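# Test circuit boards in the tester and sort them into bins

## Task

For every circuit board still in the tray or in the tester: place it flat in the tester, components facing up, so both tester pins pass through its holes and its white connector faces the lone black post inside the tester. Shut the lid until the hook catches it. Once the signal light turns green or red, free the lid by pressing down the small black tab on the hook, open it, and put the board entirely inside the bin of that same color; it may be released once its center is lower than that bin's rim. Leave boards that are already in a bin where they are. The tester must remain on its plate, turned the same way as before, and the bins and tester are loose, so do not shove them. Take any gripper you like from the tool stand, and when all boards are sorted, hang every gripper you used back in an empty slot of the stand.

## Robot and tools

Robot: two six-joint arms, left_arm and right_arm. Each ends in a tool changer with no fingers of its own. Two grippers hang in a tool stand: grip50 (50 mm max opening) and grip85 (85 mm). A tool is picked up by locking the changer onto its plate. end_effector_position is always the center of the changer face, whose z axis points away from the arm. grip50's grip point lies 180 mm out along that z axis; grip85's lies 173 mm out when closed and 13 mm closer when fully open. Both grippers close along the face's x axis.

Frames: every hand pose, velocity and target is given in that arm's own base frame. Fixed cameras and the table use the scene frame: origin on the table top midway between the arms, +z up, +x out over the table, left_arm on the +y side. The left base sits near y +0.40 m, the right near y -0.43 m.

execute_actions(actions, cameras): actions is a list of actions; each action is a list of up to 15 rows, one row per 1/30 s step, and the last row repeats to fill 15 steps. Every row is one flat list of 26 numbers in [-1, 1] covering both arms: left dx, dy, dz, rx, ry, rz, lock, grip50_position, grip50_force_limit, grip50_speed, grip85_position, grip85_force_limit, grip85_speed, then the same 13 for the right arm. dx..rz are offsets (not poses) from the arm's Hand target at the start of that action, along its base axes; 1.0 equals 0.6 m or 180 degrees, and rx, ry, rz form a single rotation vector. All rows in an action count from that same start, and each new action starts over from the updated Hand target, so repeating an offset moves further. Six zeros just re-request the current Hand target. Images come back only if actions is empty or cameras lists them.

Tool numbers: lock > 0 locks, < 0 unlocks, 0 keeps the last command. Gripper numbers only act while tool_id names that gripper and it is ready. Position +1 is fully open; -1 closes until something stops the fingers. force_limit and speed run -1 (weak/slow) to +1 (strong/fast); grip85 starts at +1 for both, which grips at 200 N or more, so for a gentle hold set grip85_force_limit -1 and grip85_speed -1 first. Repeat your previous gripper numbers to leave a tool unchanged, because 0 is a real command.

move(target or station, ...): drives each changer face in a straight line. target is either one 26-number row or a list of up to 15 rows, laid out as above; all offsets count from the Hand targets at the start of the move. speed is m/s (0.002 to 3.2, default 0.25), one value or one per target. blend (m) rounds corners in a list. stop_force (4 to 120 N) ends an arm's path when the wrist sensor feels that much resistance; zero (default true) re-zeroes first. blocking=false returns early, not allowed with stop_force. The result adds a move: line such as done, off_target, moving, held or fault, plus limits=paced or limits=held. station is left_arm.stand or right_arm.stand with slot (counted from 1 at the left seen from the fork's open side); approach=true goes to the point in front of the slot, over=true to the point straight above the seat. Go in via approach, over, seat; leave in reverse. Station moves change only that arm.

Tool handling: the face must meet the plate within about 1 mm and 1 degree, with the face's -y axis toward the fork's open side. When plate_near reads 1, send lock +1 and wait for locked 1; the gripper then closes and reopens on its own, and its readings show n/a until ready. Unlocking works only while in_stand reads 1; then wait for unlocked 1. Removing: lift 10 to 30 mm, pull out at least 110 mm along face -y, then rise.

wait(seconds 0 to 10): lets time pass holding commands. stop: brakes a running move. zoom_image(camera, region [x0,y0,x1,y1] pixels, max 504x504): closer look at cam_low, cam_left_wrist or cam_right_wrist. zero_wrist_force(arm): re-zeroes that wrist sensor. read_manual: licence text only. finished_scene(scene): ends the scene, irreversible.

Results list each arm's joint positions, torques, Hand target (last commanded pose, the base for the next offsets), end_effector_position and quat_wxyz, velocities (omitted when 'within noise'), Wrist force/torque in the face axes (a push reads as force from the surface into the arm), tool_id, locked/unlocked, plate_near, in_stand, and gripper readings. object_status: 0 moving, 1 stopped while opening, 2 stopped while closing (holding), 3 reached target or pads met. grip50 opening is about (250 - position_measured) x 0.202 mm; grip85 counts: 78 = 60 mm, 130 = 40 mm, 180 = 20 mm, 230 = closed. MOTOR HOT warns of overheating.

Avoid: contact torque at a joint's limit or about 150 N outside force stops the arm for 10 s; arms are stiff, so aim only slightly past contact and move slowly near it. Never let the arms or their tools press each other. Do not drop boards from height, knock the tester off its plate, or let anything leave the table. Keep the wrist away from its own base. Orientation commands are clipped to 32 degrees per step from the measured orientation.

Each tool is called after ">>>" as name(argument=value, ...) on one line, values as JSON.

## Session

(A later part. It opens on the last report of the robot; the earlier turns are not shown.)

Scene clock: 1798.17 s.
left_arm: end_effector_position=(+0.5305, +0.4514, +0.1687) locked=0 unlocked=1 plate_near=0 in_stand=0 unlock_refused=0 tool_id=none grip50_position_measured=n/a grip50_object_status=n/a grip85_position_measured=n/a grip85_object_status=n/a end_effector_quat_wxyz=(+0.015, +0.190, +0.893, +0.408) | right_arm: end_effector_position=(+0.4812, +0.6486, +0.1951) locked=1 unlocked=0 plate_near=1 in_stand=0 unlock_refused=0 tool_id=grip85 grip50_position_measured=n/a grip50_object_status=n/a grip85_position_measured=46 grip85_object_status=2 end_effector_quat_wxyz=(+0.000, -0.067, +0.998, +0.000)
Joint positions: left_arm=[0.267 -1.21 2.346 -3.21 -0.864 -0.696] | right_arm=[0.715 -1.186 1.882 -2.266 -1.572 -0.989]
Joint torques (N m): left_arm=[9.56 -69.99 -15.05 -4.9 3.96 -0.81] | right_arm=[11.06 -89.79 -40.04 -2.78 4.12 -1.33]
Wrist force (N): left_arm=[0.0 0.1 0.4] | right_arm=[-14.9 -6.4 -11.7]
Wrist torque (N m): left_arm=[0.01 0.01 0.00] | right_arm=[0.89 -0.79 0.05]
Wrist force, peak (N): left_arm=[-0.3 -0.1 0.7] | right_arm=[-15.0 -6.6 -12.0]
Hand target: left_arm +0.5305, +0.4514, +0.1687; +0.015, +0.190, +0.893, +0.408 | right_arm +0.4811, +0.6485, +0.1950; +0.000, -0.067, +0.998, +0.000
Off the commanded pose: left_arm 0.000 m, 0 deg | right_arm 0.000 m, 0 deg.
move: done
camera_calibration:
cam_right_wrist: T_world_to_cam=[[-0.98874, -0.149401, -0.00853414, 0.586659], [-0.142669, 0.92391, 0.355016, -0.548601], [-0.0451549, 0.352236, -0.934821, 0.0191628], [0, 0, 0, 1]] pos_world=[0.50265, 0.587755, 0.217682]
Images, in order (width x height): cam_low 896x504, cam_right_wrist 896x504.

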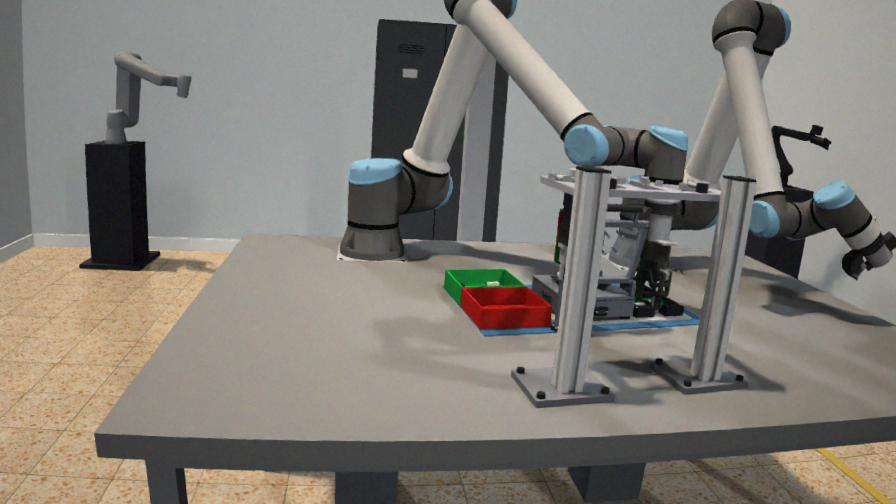

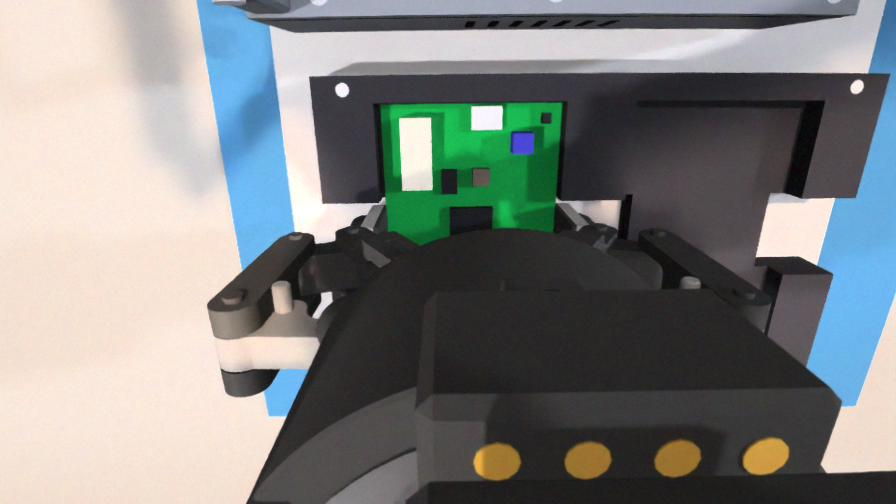

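>>> move(target=[0,0,0,0,0,0,0,1,1,1,1,1,1,0,0,0,0,0,0,0,1,1,1,0.9,-1,-1])

>>> move(target=[0,0,0,0,0,0,0,1,1,1,1,1,1,0,0,-0.0333,0,0,0,0,1,1,1,0.9,-1,-1], speed=0.02, stop_force=5)

Scene clock: 1824.37 s.
left_arm: end_effector_position=(+0.5305, +0.4514, +0.1687) locked=0 unlocked=1 plate_near=0 in_stand=0 unlock_refused=0 tool_id=none grip50_position_measured=n/a grip50_object_status=n/a grip85_position_measured=n/a grip85_object_status=n/a end_effector_quat_wxyz=(+0.015, +0.190, +0.893, +0.408) | right_arm: end_effector_position=(+0.4811, +0.6485, +0.1949) locked=1 unlocked=0 plate_near=1 in_stand=0 unlock_refused=0 tool_id=grip85 grip50_position_measured=n/a grip50_object_status=n/a grip85_position_measured=16 grip85_object_status=3 end_effector_quat_wxyz=(+0.000, -0.067, +0.998, +0.000)
Joint positions: left_arm=[0.267 -1.21 2.346 -3.21 -0.864 -0.696] | right_arm=[0.715 -1.186 1.882 -2.266 -1.572 -0.989]
Joint torques (N m): left_arm=[9.21 -70.25 -15.26 -4.87 3.8 -0.7] | right_arm=[-12.34 -100.65 -60.48 -3.3 -1.78 -1.7]
Wrist force (N): left_arm=[0.0 0.1 0.5] | right_arm=[-8.2 -1.3 -0.6]
Wrist torque (N m): left_arm=[0.01 0.01 0.00] | right_arm=[0.03 0.55 0.00]
Wrist force, peak (N): left_arm=[0.2 0.3 0.7] | right_arm=[-18.1 -5.9 -14.7]
Hand target: left_arm +0.5305, +0.4514, +0.1687; +0.015, +0.190, +0.893, +0.408 | right_arm +0.4811, +0.6485, +0.1950; +0.000, -0.067, +0.998, +0.000
Off the commanded pose: left_arm 0.000 m, 0 deg | right_arm 0.000 m, 0 deg.
move: done

Scene clock: 1826.07 s.
left_arm: end_effector_position=(+0.5305, +0.4514, +0.1687) locked=0 unlocked=1 plate_near=0 in_stand=0 unlock_refused=0 tool_id=none grip50_position_measured=n/a grip50_object_status=n/a grip85_position_measured=n/a grip85_object_status=n/a end_effector_quat_wxyz=(+0.015, +0.190, +0.893, +0.408) | right_arm: end_effector_position=(+0.4811, +0.6485, +0.1866) locked=1 unlocked=0 plate_near=1 in_stand=0 unlock_refused=0 tool_id=grip85 grip50_position_measured=n/a grip50_object_status=n/a grip85_position_measured=16 grip85_object_status=3 end_effector_quat_wxyz=(+0.000, -0.067, +0.998, +0.000)
Joint positions: left_arm=[0.267 -1.21 2.346 -3.21 -0.864 -0.696] | right_arm=[0.715 -1.176 1.887 -2.281 -1.572 -0.989]
Joint torques (N m): left_arm=[9.47 -70.97 -15.26 -4.94 3.83 -0.68] | right_arm=[-12.09 -101.93 -58.82 -2.59 -2.19 -1.87]
Wrist force (N): left_arm=[-0.1 0.0 0.5] | right_arm=[-8.9 -1.7 -0.2]
Wrist torque (N m): left_arm=[0.01 0.01 0.00] | right_arm=[-0.01 0.59 0.00]
Wrist force, peak (N): left_arm=[-0.1 0.3 0.9] | right_arm=[-6.8 -4.6 -42.0]
Hand target: left_arm +0.5305, +0.4514, +0.1687; +0.015, +0.190, +0.893, +0.408 | right_arm +0.4811, +0.6485, +0.1866; +0.000, -0.067, +0.998, +0.000 (not the last commanded pose)
Off the commanded pose: left_arm 0.000 m, 0 deg | right_arm 0.012 m, 0 deg.
move: contact (right_arm)

>>> move(target=[0,0,0,0,0,0,0,1,1,1,1,1,1,0,0,0.0045,0,0,0,0,1,1,1,0.9,-1,-1], speed=0.02)

>>> move(target=[0,0,0,0,0,0,0,1,1,1,1,1,1,0,0,0,0,0,0,0,1,1,1,-1,-1,-1], cameras=["cam_right_wrist"])

>>> zoom_image(camera="cam_right_wrist", region=[300, 50, 660, 260])

Scene clock: 1844.60 s.
left_arm: end_effector_position=(+0.5305, +0.4514, +0.1687) locked=0 unlocked=1 plate_near=0 in_stand=0 unlock_refused=0 tool_id=none grip50_position_measured=n/a grip50_object_status=n/a grip85_position_measured=n/a grip85_object_status=n/a end_effector_quat_wxyz=(+0.015, +0.190, +0.893, +0.408) | right_arm: end_effector_position=(+0.4811, +0.6485, +0.1893) locked=1 unlocked=0 plate_near=1 in_stand=0 unlock_refused=0 tool_id=grip85 grip50_position_measured=n/a grip50_object_status=n/a grip85_position_measured=16 grip85_object_status=3 end_effector_quat_wxyz=(+0.000, -0.067, +0.998, +0.000)
Joint positions: left_arm=[0.267 -1.21 2.346 -3.21 -0.864 -0.696] | right_arm=[0.715 -1.179 1.885 -2.276 -1.572 -0.989]
Joint torques (N m): left_arm=[8.62 -70.76 -14.88 -4.85 4.01 -0.82] | right_arm=[-10.19 -93.28 -56.89 -4.31 -2.46 -1.41]
Wrist force (N): left_arm=[-0.2 0.0 0.5] | right_arm=[-9.3 -1.7 -0.3]
Wrist torque (N m): left_arm=[0.01 0.01 0.00] | right_arm=[0.00 0.63 0.01]
Wrist force, peak (N): left_arm=[0.0 0.5 0.7] | right_arm=[-9.7 -1.9 -0.1]
Hand target: left_arm +0.5305, +0.4514, +0.1687; +0.015, +0.190, +0.893, +0.408 | right_arm +0.4811, +0.6485, +0.1893; +0.000, -0.067, +0.998, +0.000
Off the commanded pose: left_arm 0.000 m, 0 deg | right_arm 0.000 m, 0 deg.
move: done

Scene clock: 1845.47 s.
left_arm: end_effector_position=(+0.5305, +0.4514, +0.1687) locked=0 unlocked=1 plate_near=0 in_stand=0 unlock_refused=0 tool_id=none grip50_position_measured=n/a grip50_object_status=n/a grip85_position_measured=n/a grip85_object_status=n/a end_effector_quat_wxyz=(+0.015, +0.190, +0.893, +0.408) | right_arm: end_effector_position=(+0.4812, +0.6486, +0.1894) locked=1 unlocked=0 plate_near=1 in_stand=0 unlock_refused=0 tool_id=grip85 grip50_position_measured=n/a grip50_object_status=n/a grip85_position_measured=45 grip85_object_status=2 end_effector_quat_wxyz=(+0.000, -0.067, +0.998, +0.000)
Joint positions: left_arm=[0.267 -1.21 2.346 -3.21 -0.864 -0.696] | right_arm=[0.715 -1.179 1.885 -2.276 -1.572 -0.989]
Joint torques (N m): left_arm=[9.11 -70.3 -15.3 -4.95 3.88 -0.82] | right_arm=[-11.28 -63.88 -28.9 -5.22 -1.59 -1.65]
Wrist force (N): left_arm=[-0.1 0.2 0.4] | right_arm=[-6.5 -5.8 -40.3]
Wrist torque (N m): left_arm=[0.02 0.01 0.00] | right_arm=[0.56 2.38 -0.12]
Wrist force, peak (N): left_arm=[0.0 0.1 0.8] | right_arm=[-6.7 -5.9 -41.1]
Hand target: left_arm +0.5305, +0.4514, +0.1687; +0.015, +0.190, +0.893, +0.408 | right_arm +0.4811, +0.6485, +0.1893; +0.000, -0.067, +0.998, +0.000
Off the commanded pose: left_arm 0.000 m, 0 deg | right_arm 0.000 m, 0 deg.
move: done
camera_calibration:
cam_right_wrist: T_world_to_cam=[[-0.988741, -0.14939, -0.00856283, 0.58671], [-0.142659, 0.923832, 0.355222, -0.546565], [-0.0451559, 0.352444, -0.934743, 0.0137007], [0, 0, 0, 1]] pos_world=[0.50275, 0.587754, 0.211982]
Images, in order (width x height): cam_right_wrist 896x504.

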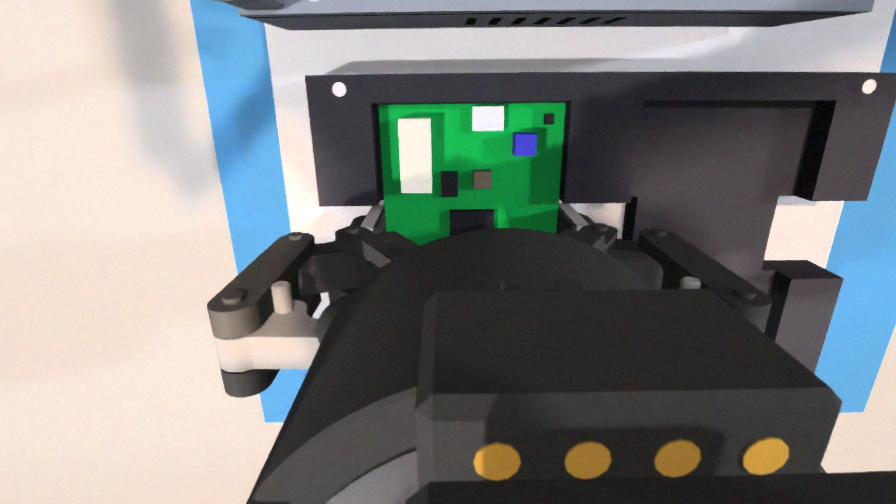

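Scaled by 1.400 from the camera's 896x504 image, which has a finer 1280x720 frame.

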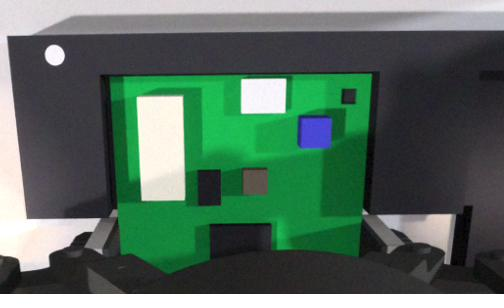

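>>> move(target=[[0,0,0,0,0,0,0,1,1,1,1,1,1,0,0,0.05,0,0,0,0,1,1,1,-1,-1,-1],[0,0,0,0,0,0,0,1,1,1,1,1,1,0,0,0.25,0,0,0,0,1,1,1,-1,-1,-1]], speed=[0.04,0.2], blend=[0.005,0], cameras=["cam_right_wrist","cam_low"])

>>> zoom_image(camera="cam_right_wrist", region=[300, 50, 660, 260])

>>> zoom_image(camera="cam_low", region=[580, 190, 720, 330])

Scene clock: 1857.23 s.
left_arm: end_effector_position=(+0.5305, +0.4514, +0.1687) locked=0 unlocked=1 plate_near=0 in_stand=0 unlock_refused=0 tool_id=none grip50_position_measured=n/a grip50_object_status=n/a grip85_position_measured=n/a grip85_object_status=n/a end_effector_quat_wxyz=(+0.015, +0.190, +0.893, +0.408) | right_arm: end_effector_position=(+0.4811, +0.6485, +0.3391) locked=1 unlocked=0 plate_near=1 in_stand=0 unlock_refused=0 tool_id=grip85 grip50_position_measured=n/a grip50_object_status=n/a grip85_position_measured=45 grip85_object_status=2 end_effector_quat_wxyz=(+0.000, -0.067, +0.998, +0.000)
Joint positions: left_arm=[0.267 -1.21 2.346 -3.21 -0.864 -0.696] | right_arm=[0.715 -1.317 1.765 -2.018 -1.572 -0.989]
Joint torques (N m): left_arm=[8.75 -70.87 -15.2 -4.96 3.76 -0.74] | right_arm=[13.34 -90.44 -65.52 -5.04 1.89 0.73]
Wrist force (N): left_arm=[-0.3 0.1 0.5] | right_arm=[-8.7 -0.3 -0.9]
Wrist torque (N m): left_arm=[0.01 0.03 0.00] | right_arm=[0.07 0.59 -0.02]
Wrist force, peak (N): left_arm=[-0.3 0.2 1.0] | right_arm=[-8.8 -3.9 -45.8]
Hand target: left_arm +0.5305, +0.4514, +0.1687; +0.015, +0.190, +0.893, +0.408 | right_arm +0.4811, +0.6485, +0.3393; +0.000, -0.067, +0.998, +0.000
Off the commanded pose: left_arm 0.000 m, 0 deg | right_arm 0.000 m, 0 deg.
move: done
camera_calibration:
cam_right_wrist: T_world_to_cam=[[-0.988729, -0.149491, -0.00825163, 0.587721], [-0.142652, 0.923897, 0.355056, -0.59966], [-0.0454541, 0.352231, -0.934809, 0.153955], [0, 0, 0, 1]] pos_world=[0.502552, 0.587655, 0.361682]
Images, in order (width x height): cam_low 896x504, cam_right_wrist 896x504.

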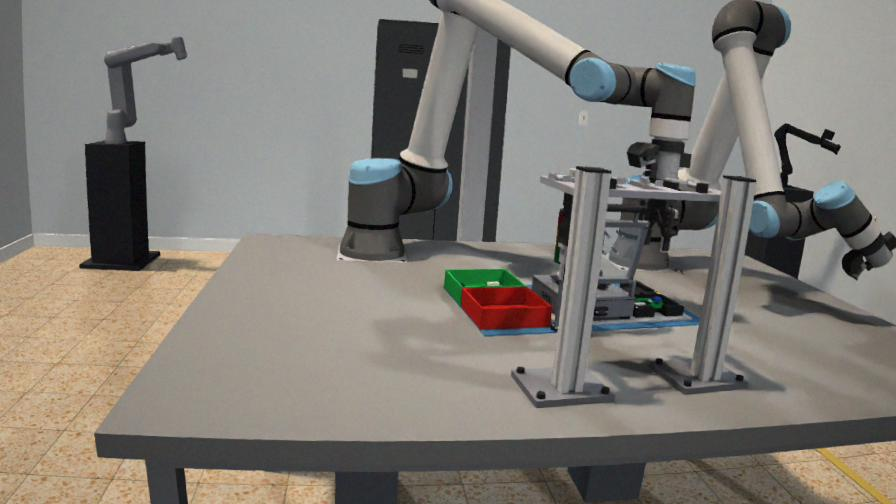

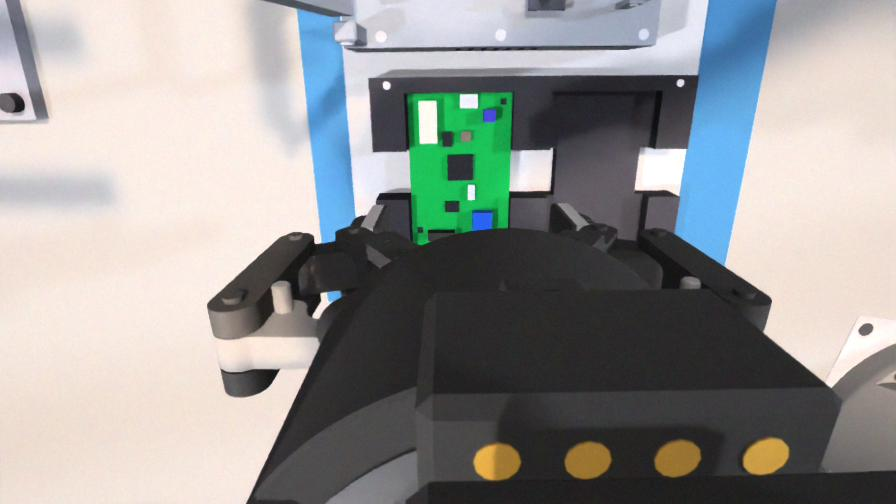

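Scaled by 1.400 from the camera's 896x504 image, which has a finer 1280x720 frame.

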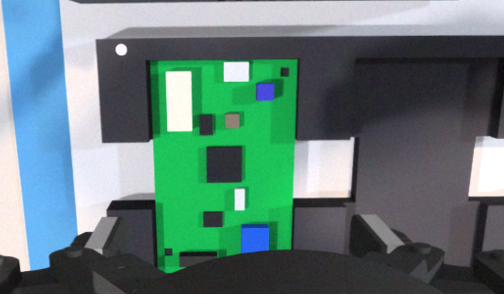

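Scaled by 3.600 from the camera's 896x504 image, which has a finer 1280x720 frame.

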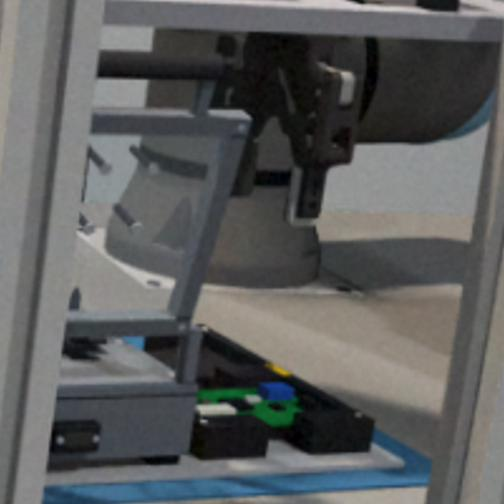

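>>> move(target=[[0,0,0,0,0,0,0,1,1,1,1,1,1,0,0,-0.16,0,0,0,0,1,1,1,0.9,-0.3,-0.6],[0,0,0,0,0,0,0,1,1,1,1,1,1,0,0,-0.246,0,0,0,0,1,1,1,0.9,-0.3,-0.6]], speed=[0.15,0.03], blend=[0.005,0], stop_force=8)

>>> move(target=[0,0,0,0,0,0,0,1,1,1,1,1,1,0,0,0,0,0,0,0,1,1,1,-1,-0.3,-1], cameras=["cam_right_wrist","cam_low"])

>>> zoom_image(camera="cam_low", region=[620, 270, 700, 330])

Scene clock: 1911.93 s.
left_arm: end_effector_position=(+0.5305, +0.4514, +0.1687) locked=0 unlocked=1 plate_near=0 in_stand=0 unlock_refused=0 tool_id=none grip50_position_measured=n/a grip50_object_status=n/a grip85_position_measured=n/a grip85_object_status=n/a end_effector_quat_wxyz=(+0.015, +0.190, +0.893, +0.408) | right_arm: end_effector_position=(+0.4811, +0.6485, +0.1917) locked=1 unlocked=0 plate_near=1 in_stand=0 unlock_refused=0 tool_id=grip85 grip50_position_measured=n/a grip50_object_status=n/a grip85_position_measured=16 grip85_object_status=3 end_effector_quat_wxyz=(+0.000, -0.067, +0.998, +0.000)
Joint positions: left_arm=[0.267 -1.21 2.346 -3.21 -0.864 -0.696] | right_arm=[0.715 -1.182 1.884 -2.272 -1.572 -0.989]
Joint torques (N m): left_arm=[8.66 -70.45 -14.73 -4.91 3.95 -0.84] | right_arm=[-11.88 -103.67 -61.55 -2.43 0.09 0.55]
Wrist force (N): left_arm=[0.0 0.1 0.6] | right_arm=[-8.8 -0.1 -0.1]
Wrist torque (N m): left_arm=[0.01 0.01 0.00] | right_arm=[0.12 0.60 0.00]
Wrist force, peak (N): left_arm=[-0.2 0.4 0.6] | right_arm=[-9.0 0.1 -8.0]
Hand target: left_arm +0.5305, +0.4514, +0.1687; +0.015, +0.190, +0.893, +0.408 | right_arm +0.4811, +0.6485, +0.1917; +0.000, -0.067, +0.998, +0.000
Off the commanded pose: left_arm 0.000 m, 0 deg | right_arm 0.000 m, 0 deg.
move: done

Scene clock: 1912.90 s.
left_arm: end_effector_position=(+0.5305, +0.4514, +0.1687) locked=0 unlocked=1 plate_near=0 in_stand=0 unlock_refused=0 tool_id=none grip50_position_measured=n/a grip50_object_status=n/a grip85_position_measured=n/a grip85_object_status=n/a end_effector_quat_wxyz=(+0.015, +0.190, +0.893, +0.408) | right_arm: end_effector_position=(+0.4812, +0.6486, +0.1918) locked=1 unlocked=0 plate_near=1 in_stand=0 unlock_refused=0 tool_id=grip85 grip50_position_measured=n/a grip50_object_status=n/a grip85_position_measured=47 grip85_object_status=2 end_effector_quat_wxyz=(+0.000, -0.067, +0.998, +0.000)
Joint positions: left_arm=[0.267 -1.21 2.346 -3.21 -0.864 -0.696] | right_arm=[0.715 -1.182 1.884 -2.272 -1.572 -0.989]
Joint torques (N m): left_arm=[8.9 -70.83 -15.23 -4.89 3.89 -0.75] | right_arm=[-5.53 -81.44 -37.03 -2.17 1.84 0.33]
Wrist force (N): left_arm=[-0.1 0.2 0.4] | right_arm=[-13.1 -5.9 -16.4]
Wrist torque (N m): left_arm=[0.02 0.01 0.00] | right_arm=[1.05 -0.37 0.05]
Wrist force, peak (N): left_arm=[0.0 0.3 0.7] | right_arm=[-13.6 -5.6 -16.6]
Hand target: left_arm +0.5305, +0.4514, +0.1687; +0.015, +0.190, +0.893, +0.408 | right_arm +0.4811, +0.6485, +0.1917; +0.000, -0.067, +0.998, +0.000
Off the commanded pose: left_arm 0.000 m, 0 deg | right_arm 0.000 m, 0 deg.
move: done
camera_calibration:
cam_right_wrist: T_world_to_cam=[[-0.988737, -0.149424, -0.00847009, 0.586729], [-0.142658, 0.923827, 0.355235, -0.547418], [-0.0452557, 0.352442, -0.934739, 0.015994], [0, 0, 0, 1]] pos_world=[0.502751, 0.587754, 0.214382]
Images, in order (width x height): cam_low 896x504, cam_right_wrist 896x504.

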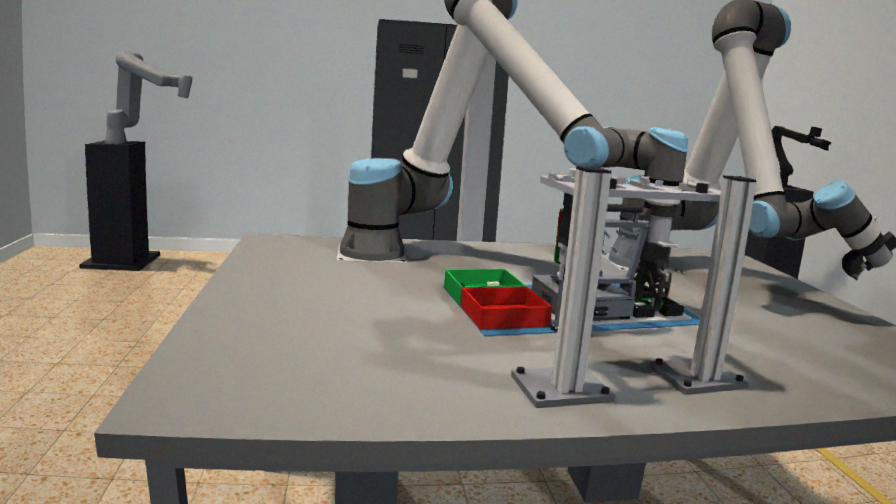

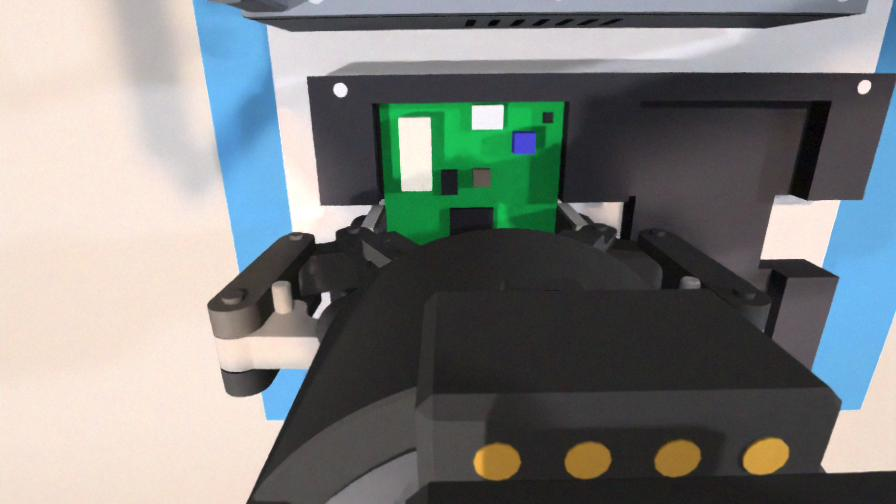

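Scaled by 6.300 from the camera's 896x504 image, which has a finer 1280x720 frame.

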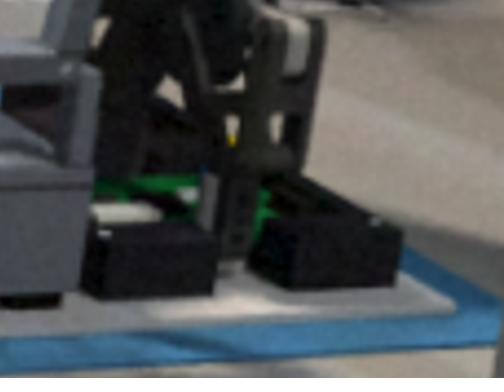

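>>> move(target=[0,0,0,0,0,0,0,1,1,1,1,1,1,0,0,0.08,0,0,0,0,1,1,1,-1,-0.3,-1], speed=0.03, cameras=["cam_right_wrist","cam_low"])

>>> zoom_image(camera="cam_low", region=[580, 190, 720, 330])

Scene clock: 1929.00 s.
left_arm: end_effector_position=(+0.5305, +0.4514, +0.1687) locked=0 unlocked=1 plate_near=0 in_stand=0 unlock_refused=0 tool_id=none grip50_position_measured=n/a grip50_object_status=n/a grip85_position_measured=n/a grip85_object_status=n/a end_effector_quat_wxyz=(+0.015, +0.190, +0.893, +0.408) | right_arm: end_effector_position=(+0.4811, +0.6485, +0.2399) locked=1 unlocked=0 plate_near=1 in_stand=0 unlock_refused=0 tool_id=grip85 grip50_position_measured=n/a grip50_object_status=n/a grip85_position_measured=47 grip85_object_status=2 end_effector_quat_wxyz=(+0.000, -0.067, +0.998, +0.000)
Joint positions: left_arm=[0.267 -1.21 2.346 -3.21 -0.864 -0.696] | right_arm=[0.715 -1.233 1.852 -2.189 -1.572 -0.989]
Joint torques (N m): left_arm=[9.82 -70.69 -14.65 -4.89 3.9 -0.87] | right_arm=[-12.42 -75.71 -48.68 -10.33 -2.38 1.17]
Wrist force (N): left_arm=[0.0 0.2 0.7] | right_arm=[-8.5 -0.4 2.5]
Wrist torque (N m): left_arm=[0.01 0.01 0.00] | right_arm=[0.09 0.58 0.04]
Wrist force, peak (N): left_arm=[-0.1 0.2 0.7] | right_arm=[-32.0 0.3 7.9]
Hand target: left_arm +0.5305, +0.4514, +0.1687; +0.015, +0.190, +0.893, +0.408 | right_arm +0.4811, +0.6485, +0.2397; +0.000, -0.067, +0.998, +0.000
Off the commanded pose: left_arm 0.000 m, 0 deg | right_arm 0.000 m, 0 deg.
move: done
camera_calibration:
cam_right_wrist: T_world_to_cam=[[-0.988727, -0.149503, -0.00825592, 0.587022], [-0.142664, 0.923895, 0.355056, -0.564474], [-0.0454542, 0.352231, -0.934808, 0.0610982], [0, 0, 0, 1]] pos_world=[0.502652, 0.587755, 0.262382]
Images, in order (width x height): cam_low 896x504, cam_right_wrist 896x504.

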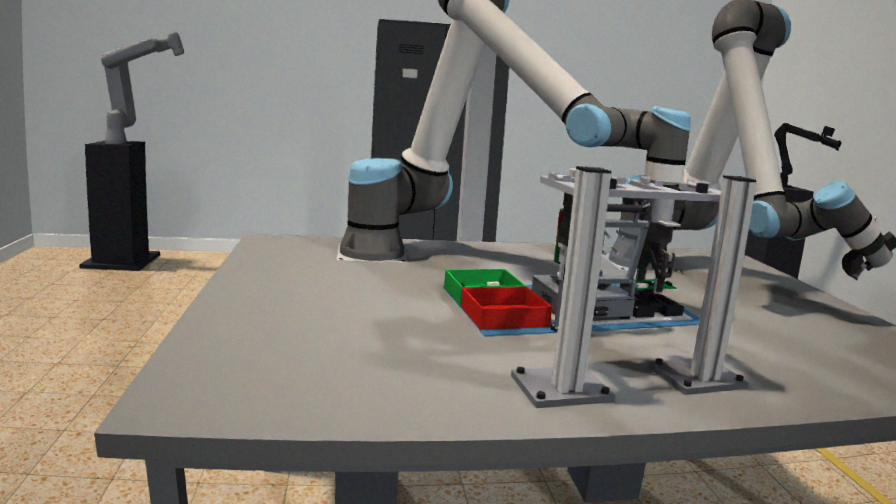

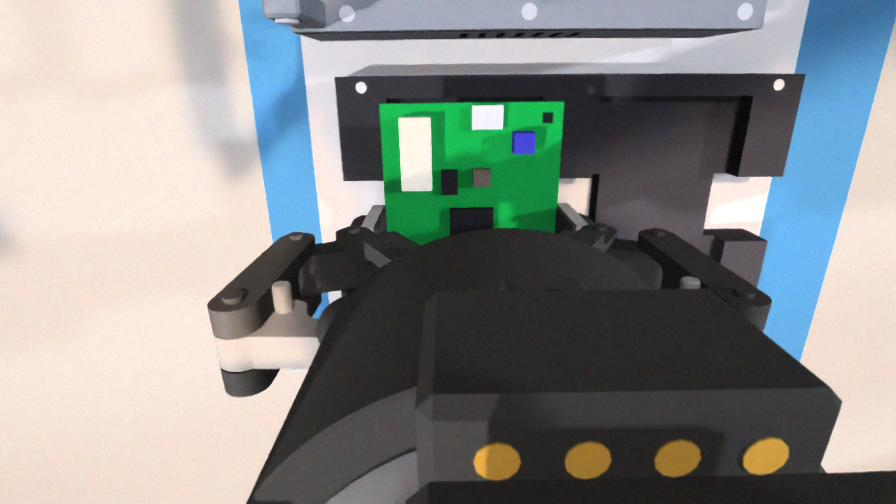

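Scaled by 3.600 from the camera's 896x504 image, which has a finer 1280x720 frame.

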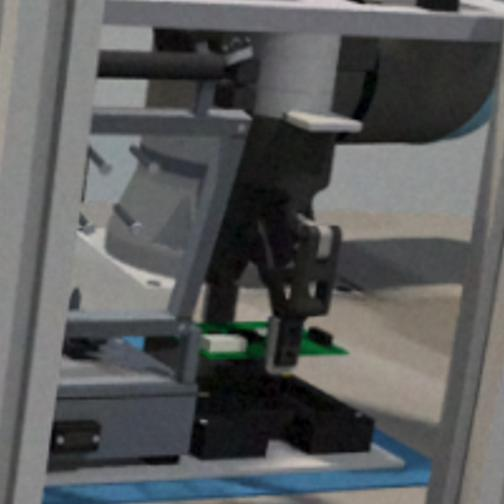

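>>> zoom_image(camera="cam_right_wrist", region=[300, 50, 660, 260])

Scaled by 1.400 from the camera's 896x504 image, which has a finer 1280x720 frame.

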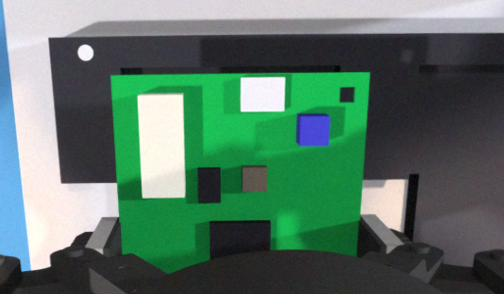

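>>> zoom_image(camera="cam_right_wrist", region=[370, 90, 470, 240])

>>> zoom_image(camera="cam_right_wrist", region=[470, 90, 570, 240])

Scaled by 3.360 from the camera's 896x504 image, which has a finer 1280x720 frame.

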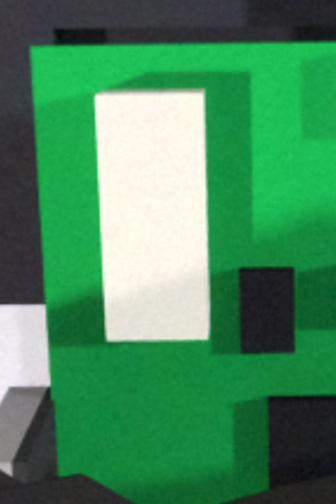

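Scaled by 3.360 from the camera's 896x504 image, which has a finer 1280x720 frame.

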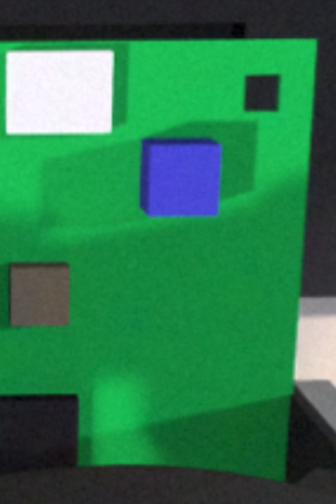

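>>> move(target=[[0,0,0,0,0,0,0,1,1,1,1,1,1,0,0,0.2667,0,0,0,0,1,1,1,-1,-0.3,-1],[0,0,0,0,0,0,0,1,1,1,1,1,1,-0.01,-0.1475,0.2667,0,0,-0.5,0,1,1,1,-1,-0.3,-1],[0,0,0,0,0,0,0,1,1,1,1,1,1,-0.0257,-0.2848,0.2667,0,0,-0.9982,0,1,1,1,-1,-0.3,-1],[0,0,0,0,0,0,0,1,1,1,1,1,1,-0.0257,-0.2848,0.1005,0,0,-0.9982,0,1,1,1,-1,-0.3,-1]], speed=[0.2,0.5,0.5,0.2], blend=[0.02,0.03,0.02,0], cameras=["cam_right_wrist"])

>>> zoom_image(camera="cam_right_wrist", region=[340, 40, 620, 240])

>>> zoom_image(camera="cam_right_wrist", region=[370, 90, 470, 240])

>>> zoom_image(camera="cam_right_wrist", region=[470, 90, 570, 240])

Scene clock: 2050.20 s.
left_arm: end_effector_position=(+0.5305, +0.4514, +0.1687) locked=0 unlocked=1 plate_near=0 in_stand=0 unlock_refused=0 tool_id=none grip50_position_measured=n/a grip50_object_status=n/a grip85_position_measured=n/a grip85_object_status=n/a end_effector_quat_wxyz=(+0.015, +0.190, +0.893, +0.408) | right_arm: end_effector_position=(+0.4657, +0.4776, +0.3001) locked=1 unlocked=0 plate_near=1 in_stand=0 unlock_refused=0 tool_id=grip85 grip50_position_measured=n/a grip50_object_status=n/a grip85_position_measured=47 grip85_object_status=2 end_effector_quat_wxyz=(+0.000, +0.998, +0.070, +0.000)
Joint positions: left_arm=[0.267 -1.21 2.346 -3.21 -0.864 -0.696] | right_arm=[0.534 -1.504 2.067 -2.134 -1.57 1.965]
Joint torques (N m): left_arm=[8.99 -71.42 -14.87 -4.96 3.76 -1.03] | right_arm=[20.11 -50.76 -50.67 -9.3 -2.17 2.19]
Wrist force (N): left_arm=[-0.2 0.1 0.4] | right_arm=[-8.5 -0.5 2.2]
Wrist torque (N m): left_arm=[0.01 0.01 0.00] | right_arm=[0.07 0.61 0.05]
Wrist force, peak (N): left_arm=[-0.1 0.4 0.9] | right_arm=[-8.7 0.0 9.7]
Hand target: left_arm +0.5305, +0.4514, +0.1687; +0.015, +0.190, +0.893, +0.408 | right_arm +0.4657, +0.4776, +0.3000; +0.000, +0.998, +0.070, +0.000
Off the commanded pose: left_arm 0.000 m, 0 deg | right_arm 0.000 m, 0 deg.
move: done
camera_calibration:
cam_right_wrist: T_world_to_cam=[[0.987878, 0.155008, -0.0082805, -0.519238], [0.147815, -0.923064, 0.355112, 0.316751], [0.0474019, -0.352031, -0.934787, 0.470014], [0, 0, 0, 1]] pos_world=[0.443844, 0.538327, 0.322582]
Images, in order (width x height): cam_right_wrist 896x504.

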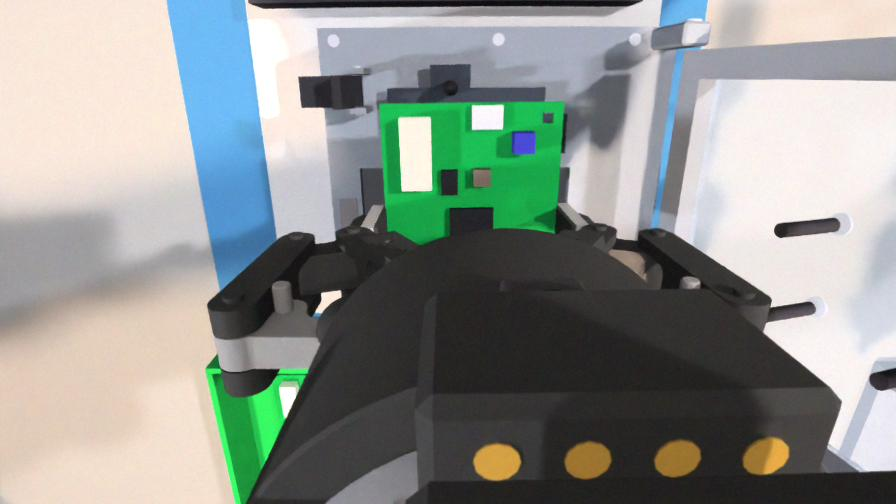

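Scaled by 1.800 from the camera's 896x504 image, which has a finer 1280x720 frame.

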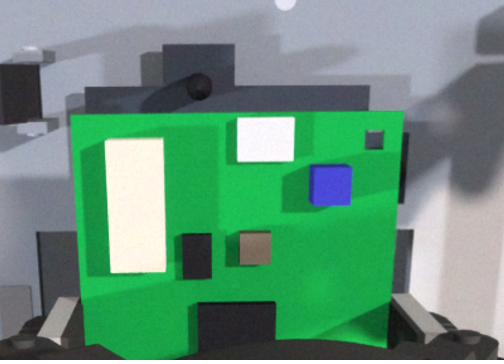

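Scaled by 3.360 from the camera's 896x504 image, which has a finer 1280x720 frame.

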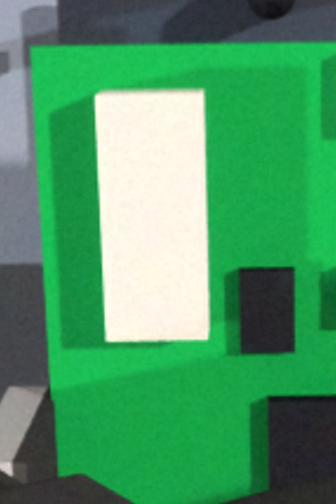

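Scaled by 3.360 from the camera's 896x504 image, which has a finer 1280x720 frame.

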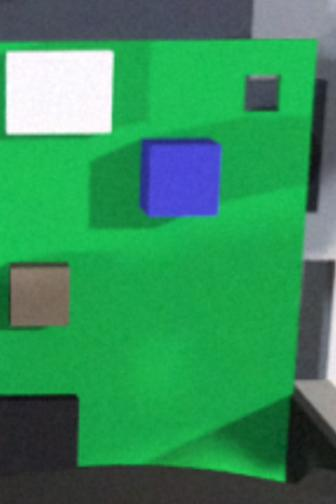

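>>> move(target=[0,0,0,0,0,0,0,1,1,1,1,1,1,-0.001,0.0002,-0.0667,0,0,-0.0017,0,1,1,1,-1,-0.3,-1], speed=0.1, cameras=["cam_right_wrist"])

>>> zoom_image(camera="cam_right_wrist", region=[340, 40, 620, 240])

>>> zoom_image(camera="cam_right_wrist", region=[500, 70, 600, 170])

>>> zoom_image(camera="cam_right_wrist", region=[360, 70, 460, 170])

Scene clock: 2093.37 s.
left_arm: end_effector_position=(+0.5305, +0.4514, +0.1687) locked=0 unlocked=1 plate_near=0 in_stand=0 unlock_refused=0 tool_id=none grip50_position_measured=n/a grip50_object_status=n/a grip85_position_measured=n/a grip85_object_status=n/a end_effector_quat_wxyz=(+0.015, +0.190, +0.893, +0.408) | right_arm: end_effector_position=(+0.4651, +0.4778, +0.2599) locked=1 unlocked=0 plate_near=1 in_stand=0 unlock_refused=0 tool_id=grip85 grip50_position_measured=n/a grip50_object_status=n/a grip85_position_measured=47 grip85_object_status=2 end_effector_quat_wxyz=(+0.000, +0.998, +0.067, +0.000)
Joint positions: left_arm=[0.267 -1.21 2.346 -3.21 -0.864 -0.696] | right_arm=[0.534 -1.462 2.106 -2.214 -1.57 1.971]
Joint torques (N m): left_arm=[9.28 -70.28 -14.72 -4.86 3.88 -0.96] | right_arm=[15.77 -70.61 -59.95 -4.37 0.08 -1.92]
Wrist force (N): left_arm=[-0.2 0.3 0.3] | right_arm=[-8.9 -0.8 2.3]
Wrist torque (N m): left_arm=[0.03 0.02 0.00] | right_arm=[0.05 0.63 0.00]
Wrist force, peak (N): left_arm=[-0.3 0.4 0.7] | right_arm=[-8.8 -0.6 6.0]
Hand target: left_arm +0.5305, +0.4514, +0.1687; +0.015, +0.190, +0.893, +0.408 | right_arm +0.4651, +0.4778, +0.2600; +0.000, +0.998, +0.067, +0.000
Off the commanded pose: left_arm 0.000 m, 0 deg | right_arm 0.000 m, 0 deg.
move: done
camera_calibration:
cam_right_wrist: T_world_to_cam=[[0.988699, 0.149681, -0.00833875, -0.516791], [0.142856, -0.923833, 0.355142, 0.333876], [0.0454544, -0.35232, -0.934775, 0.433542], [0, 0, 0, 1]] pos_world=[0.443549, 0.538545, 0.282382]
Images, in order (width x height): cam_right_wrist 896x504.

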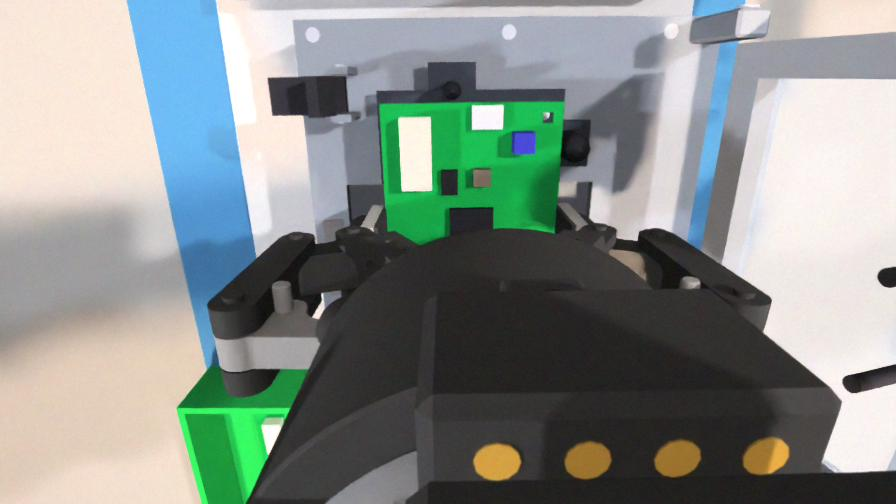

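Scaled by 1.800 from the camera's 896x504 image, which has a finer 1280x720 frame.

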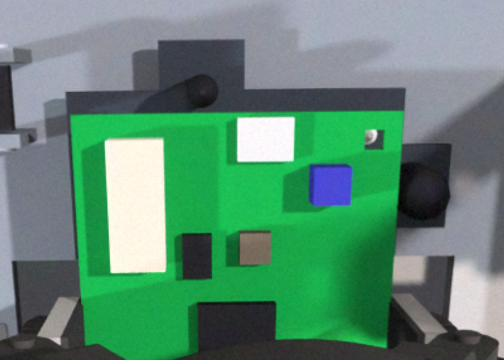

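Scaled by 5.040 from the camera's 896x504 image, which has a finer 1280x720 frame.

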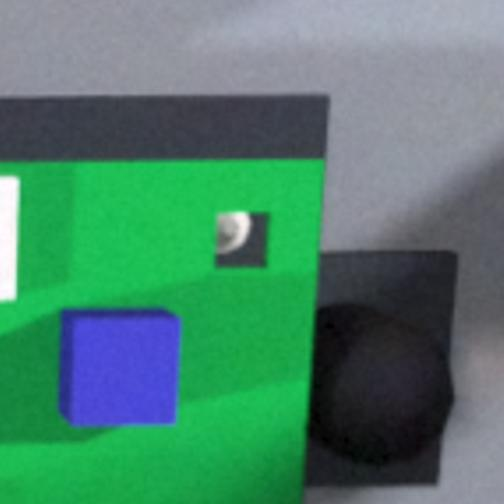

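Scaled by 5.040 from the camera's 896x504 image, which has a finer 1280x720 frame.

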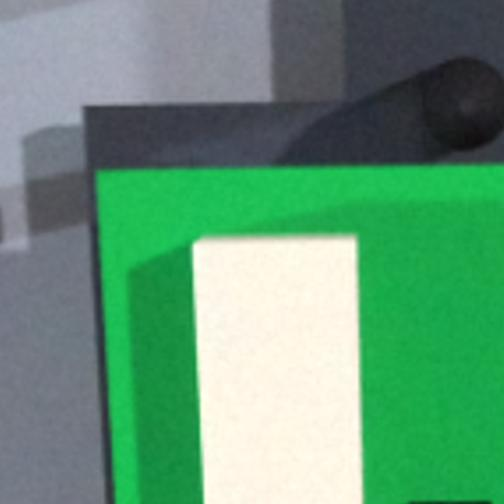

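>>> move(target=[0,0,0,0,0,0,0,1,1,1,1,1,1,0,0,-0.0067,0,0,0,0,1,1,1,-1,-0.3,-1], speed=0.02, stop_force=6, cameras=["cam_right_wrist"])

>>> zoom_image(camera="cam_right_wrist", region=[520, 90, 580, 150])

>>> zoom_image(camera="cam_right_wrist", region=[340, 40, 620, 240])

Scene clock: 2122.40 s.
left_arm: end_effector_position=(+0.5305, +0.4514, +0.1687) locked=0 unlocked=1 plate_near=0 in_stand=0 unlock_refused=0 tool_id=none grip50_position_measured=n/a grip50_object_status=n/a grip85_position_measured=n/a grip85_object_status=n/a end_effector_quat_wxyz=(+0.015, +0.190, +0.893, +0.408) | right_arm: end_effector_position=(+0.4651, +0.4777, +0.2559) locked=1 unlocked=0 plate_near=1 in_stand=0 unlock_refused=0 tool_id=grip85 grip50_position_measured=n/a grip50_object_status=n/a grip85_position_measured=47 grip85_object_status=2 end_effector_quat_wxyz=(+0.000, +0.998, +0.067, +0.000)
Joint positions: left_arm=[0.267 -1.21 2.346 -3.21 -0.864 -0.696] | right_arm=[0.534 -1.458 2.109 -2.223 -1.57 1.971]
Joint torques (N m): left_arm=[9.88 -70.93 -15.45 -4.85 3.89 -1.06] | right_arm=[-1.8 -77.14 -58.69 -2.23 1.49 -1.92]
Wrist force (N): left_arm=[-0.3 0.0 0.4] | right_arm=[-9.2 -0.3 2.5]
Wrist torque (N m): left_arm=[0.01 0.02 0.00] | right_arm=[0.09 0.66 0.00]
Wrist force, peak (N): left_arm=[0.0 0.5 0.6] | right_arm=[-9.2 -0.3 2.5]
Hand target: left_arm +0.5305, +0.4514, +0.1687; +0.015, +0.190, +0.893, +0.408 | right_arm +0.4651, +0.4778, +0.2559; +0.000, +0.998, +0.067, +0.000
Off the commanded pose: left_arm 0.000 m, 0 deg | right_arm 0.000 m, 0 deg.
move: done
camera_calibration:
cam_right_wrist: T_world_to_cam=[[0.988684, 0.149779, -0.00835911, -0.516865], [0.142959, -0.92385, 0.355054, 0.335284], [0.045457, -0.352232, -0.934808, 0.429764], [0, 0, 0, 1]] pos_world=[0.443549, 0.538544, 0.278382]
Images, in order (width x height): cam_right_wrist 896x504.

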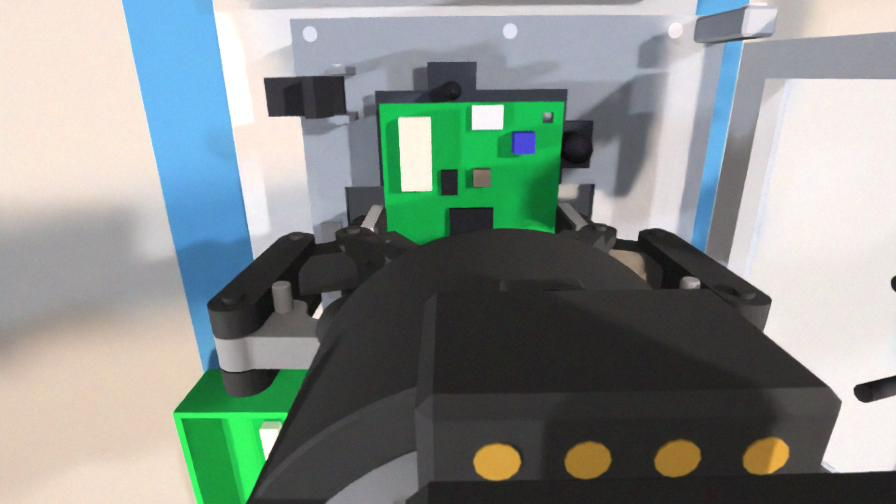

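Scaled by 8.400 from the camera's 896x504 image, which has a finer 1280x720 frame.

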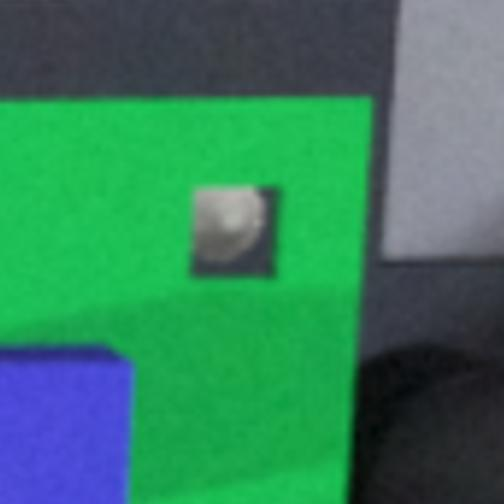

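Scaled by 1.800 from the camera's 896x504 image, which has a finer 1280x720 frame.

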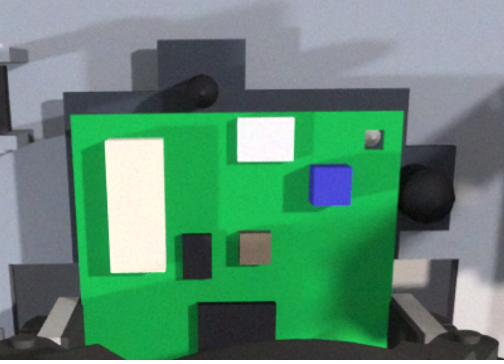

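>>> move(target=[0,0,0,0,0,0,0,1,1,1,1,1,1,0.0009,0.0008,-0.0042,0,0,0,0,1,1,1,-1,-0.3,-1], speed=0.02, stop_force=6, cameras=["cam_right_wrist"])

>>> zoom_image(camera="cam_right_wrist", region=[520, 90, 580, 150])

Scene clock: 2144.07 s.
left_arm: end_effector_position=(+0.5305, +0.4514, +0.1687) locked=0 unlocked=1 plate_near=0 in_stand=0 unlock_refused=0 tool_id=none grip50_position_measured=n/a grip50_object_status=n/a grip85_position_measured=n/a grip85_object_status=n/a end_effector_quat_wxyz=(+0.015, +0.190, +0.893, +0.408) | right_arm: end_effector_position=(+0.4657, +0.4782, +0.2534) locked=1 unlocked=0 plate_near=1 in_stand=0 unlock_refused=0 tool_id=grip85 grip50_position_measured=n/a grip50_object_status=n/a grip85_position_measured=47 grip85_object_status=2 end_effector_quat_wxyz=(+0.000, +0.998, +0.067, +0.000)
Joint positions: left_arm=[0.267 -1.21 2.346 -3.21 -0.864 -0.696] | right_arm=[0.535 -1.454 2.11 -2.228 -1.57 1.971]
Joint torques (N m): left_arm=[8.59 -70.39 -14.83 -4.81 3.81 -0.91] | right_arm=[16.8 -76.43 -47.84 -3.38 1.9 1.88]
Wrist force (N): left_arm=[-0.1 0.0 0.5] | right_arm=[-8.1 -0.6 2.5]
Wrist torque (N m): left_arm=[0.00 0.01 0.00] | right_arm=[0.07 0.58 -0.01]
Wrist force, peak (N): left_arm=[-0.2 -0.1 0.8] | right_arm=[-9.0 -0.6 2.5]
Hand target: left_arm +0.5305, +0.4514, +0.1687; +0.015, +0.190, +0.893, +0.408 | right_arm +0.4656, +0.4782, +0.2534; +0.000, +0.998, +0.067, +0.000
Off the commanded pose: left_arm 0.000 m, 0 deg | right_arm 0.000 m, 0 deg.
move: done
camera_calibration:
cam_right_wrist: T_world_to_cam=[[0.988694, 0.149721, -0.00823198, -0.517562], [0.142859, -0.92386, 0.355068, 0.336594], [0.0455558, -0.35223, -0.934804, 0.427529], [0, 0, 0, 1]] pos_world=[0.444148, 0.539044, 0.275881]
Images, in order (width x height): cam_right_wrist 896x504.

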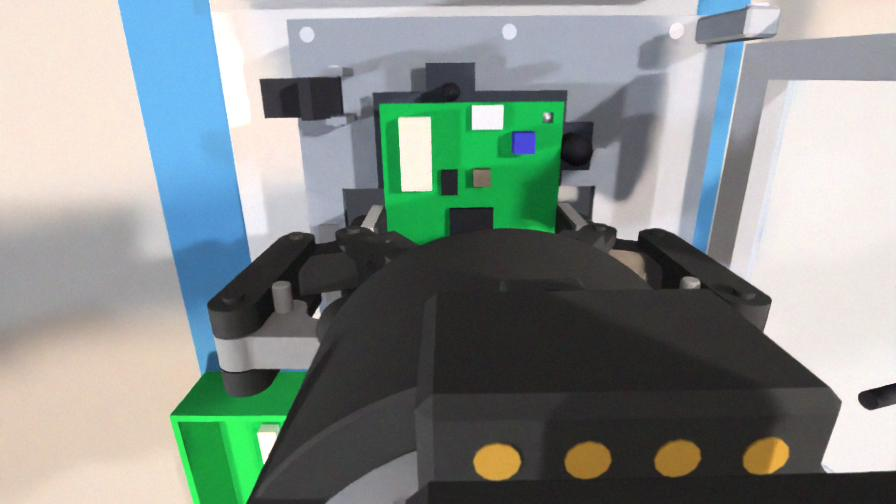

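Scaled by 8.400 from the camera's 896x504 image, which has a finer 1280x720 frame.

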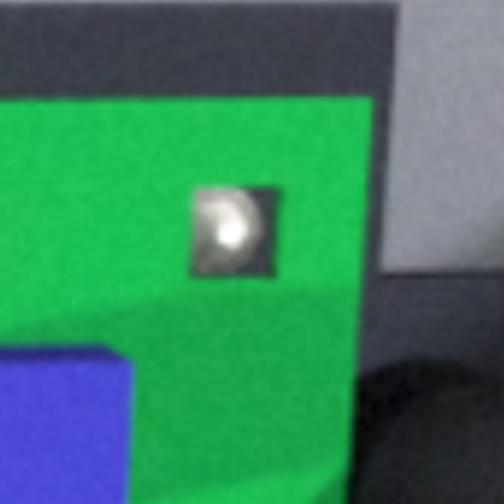

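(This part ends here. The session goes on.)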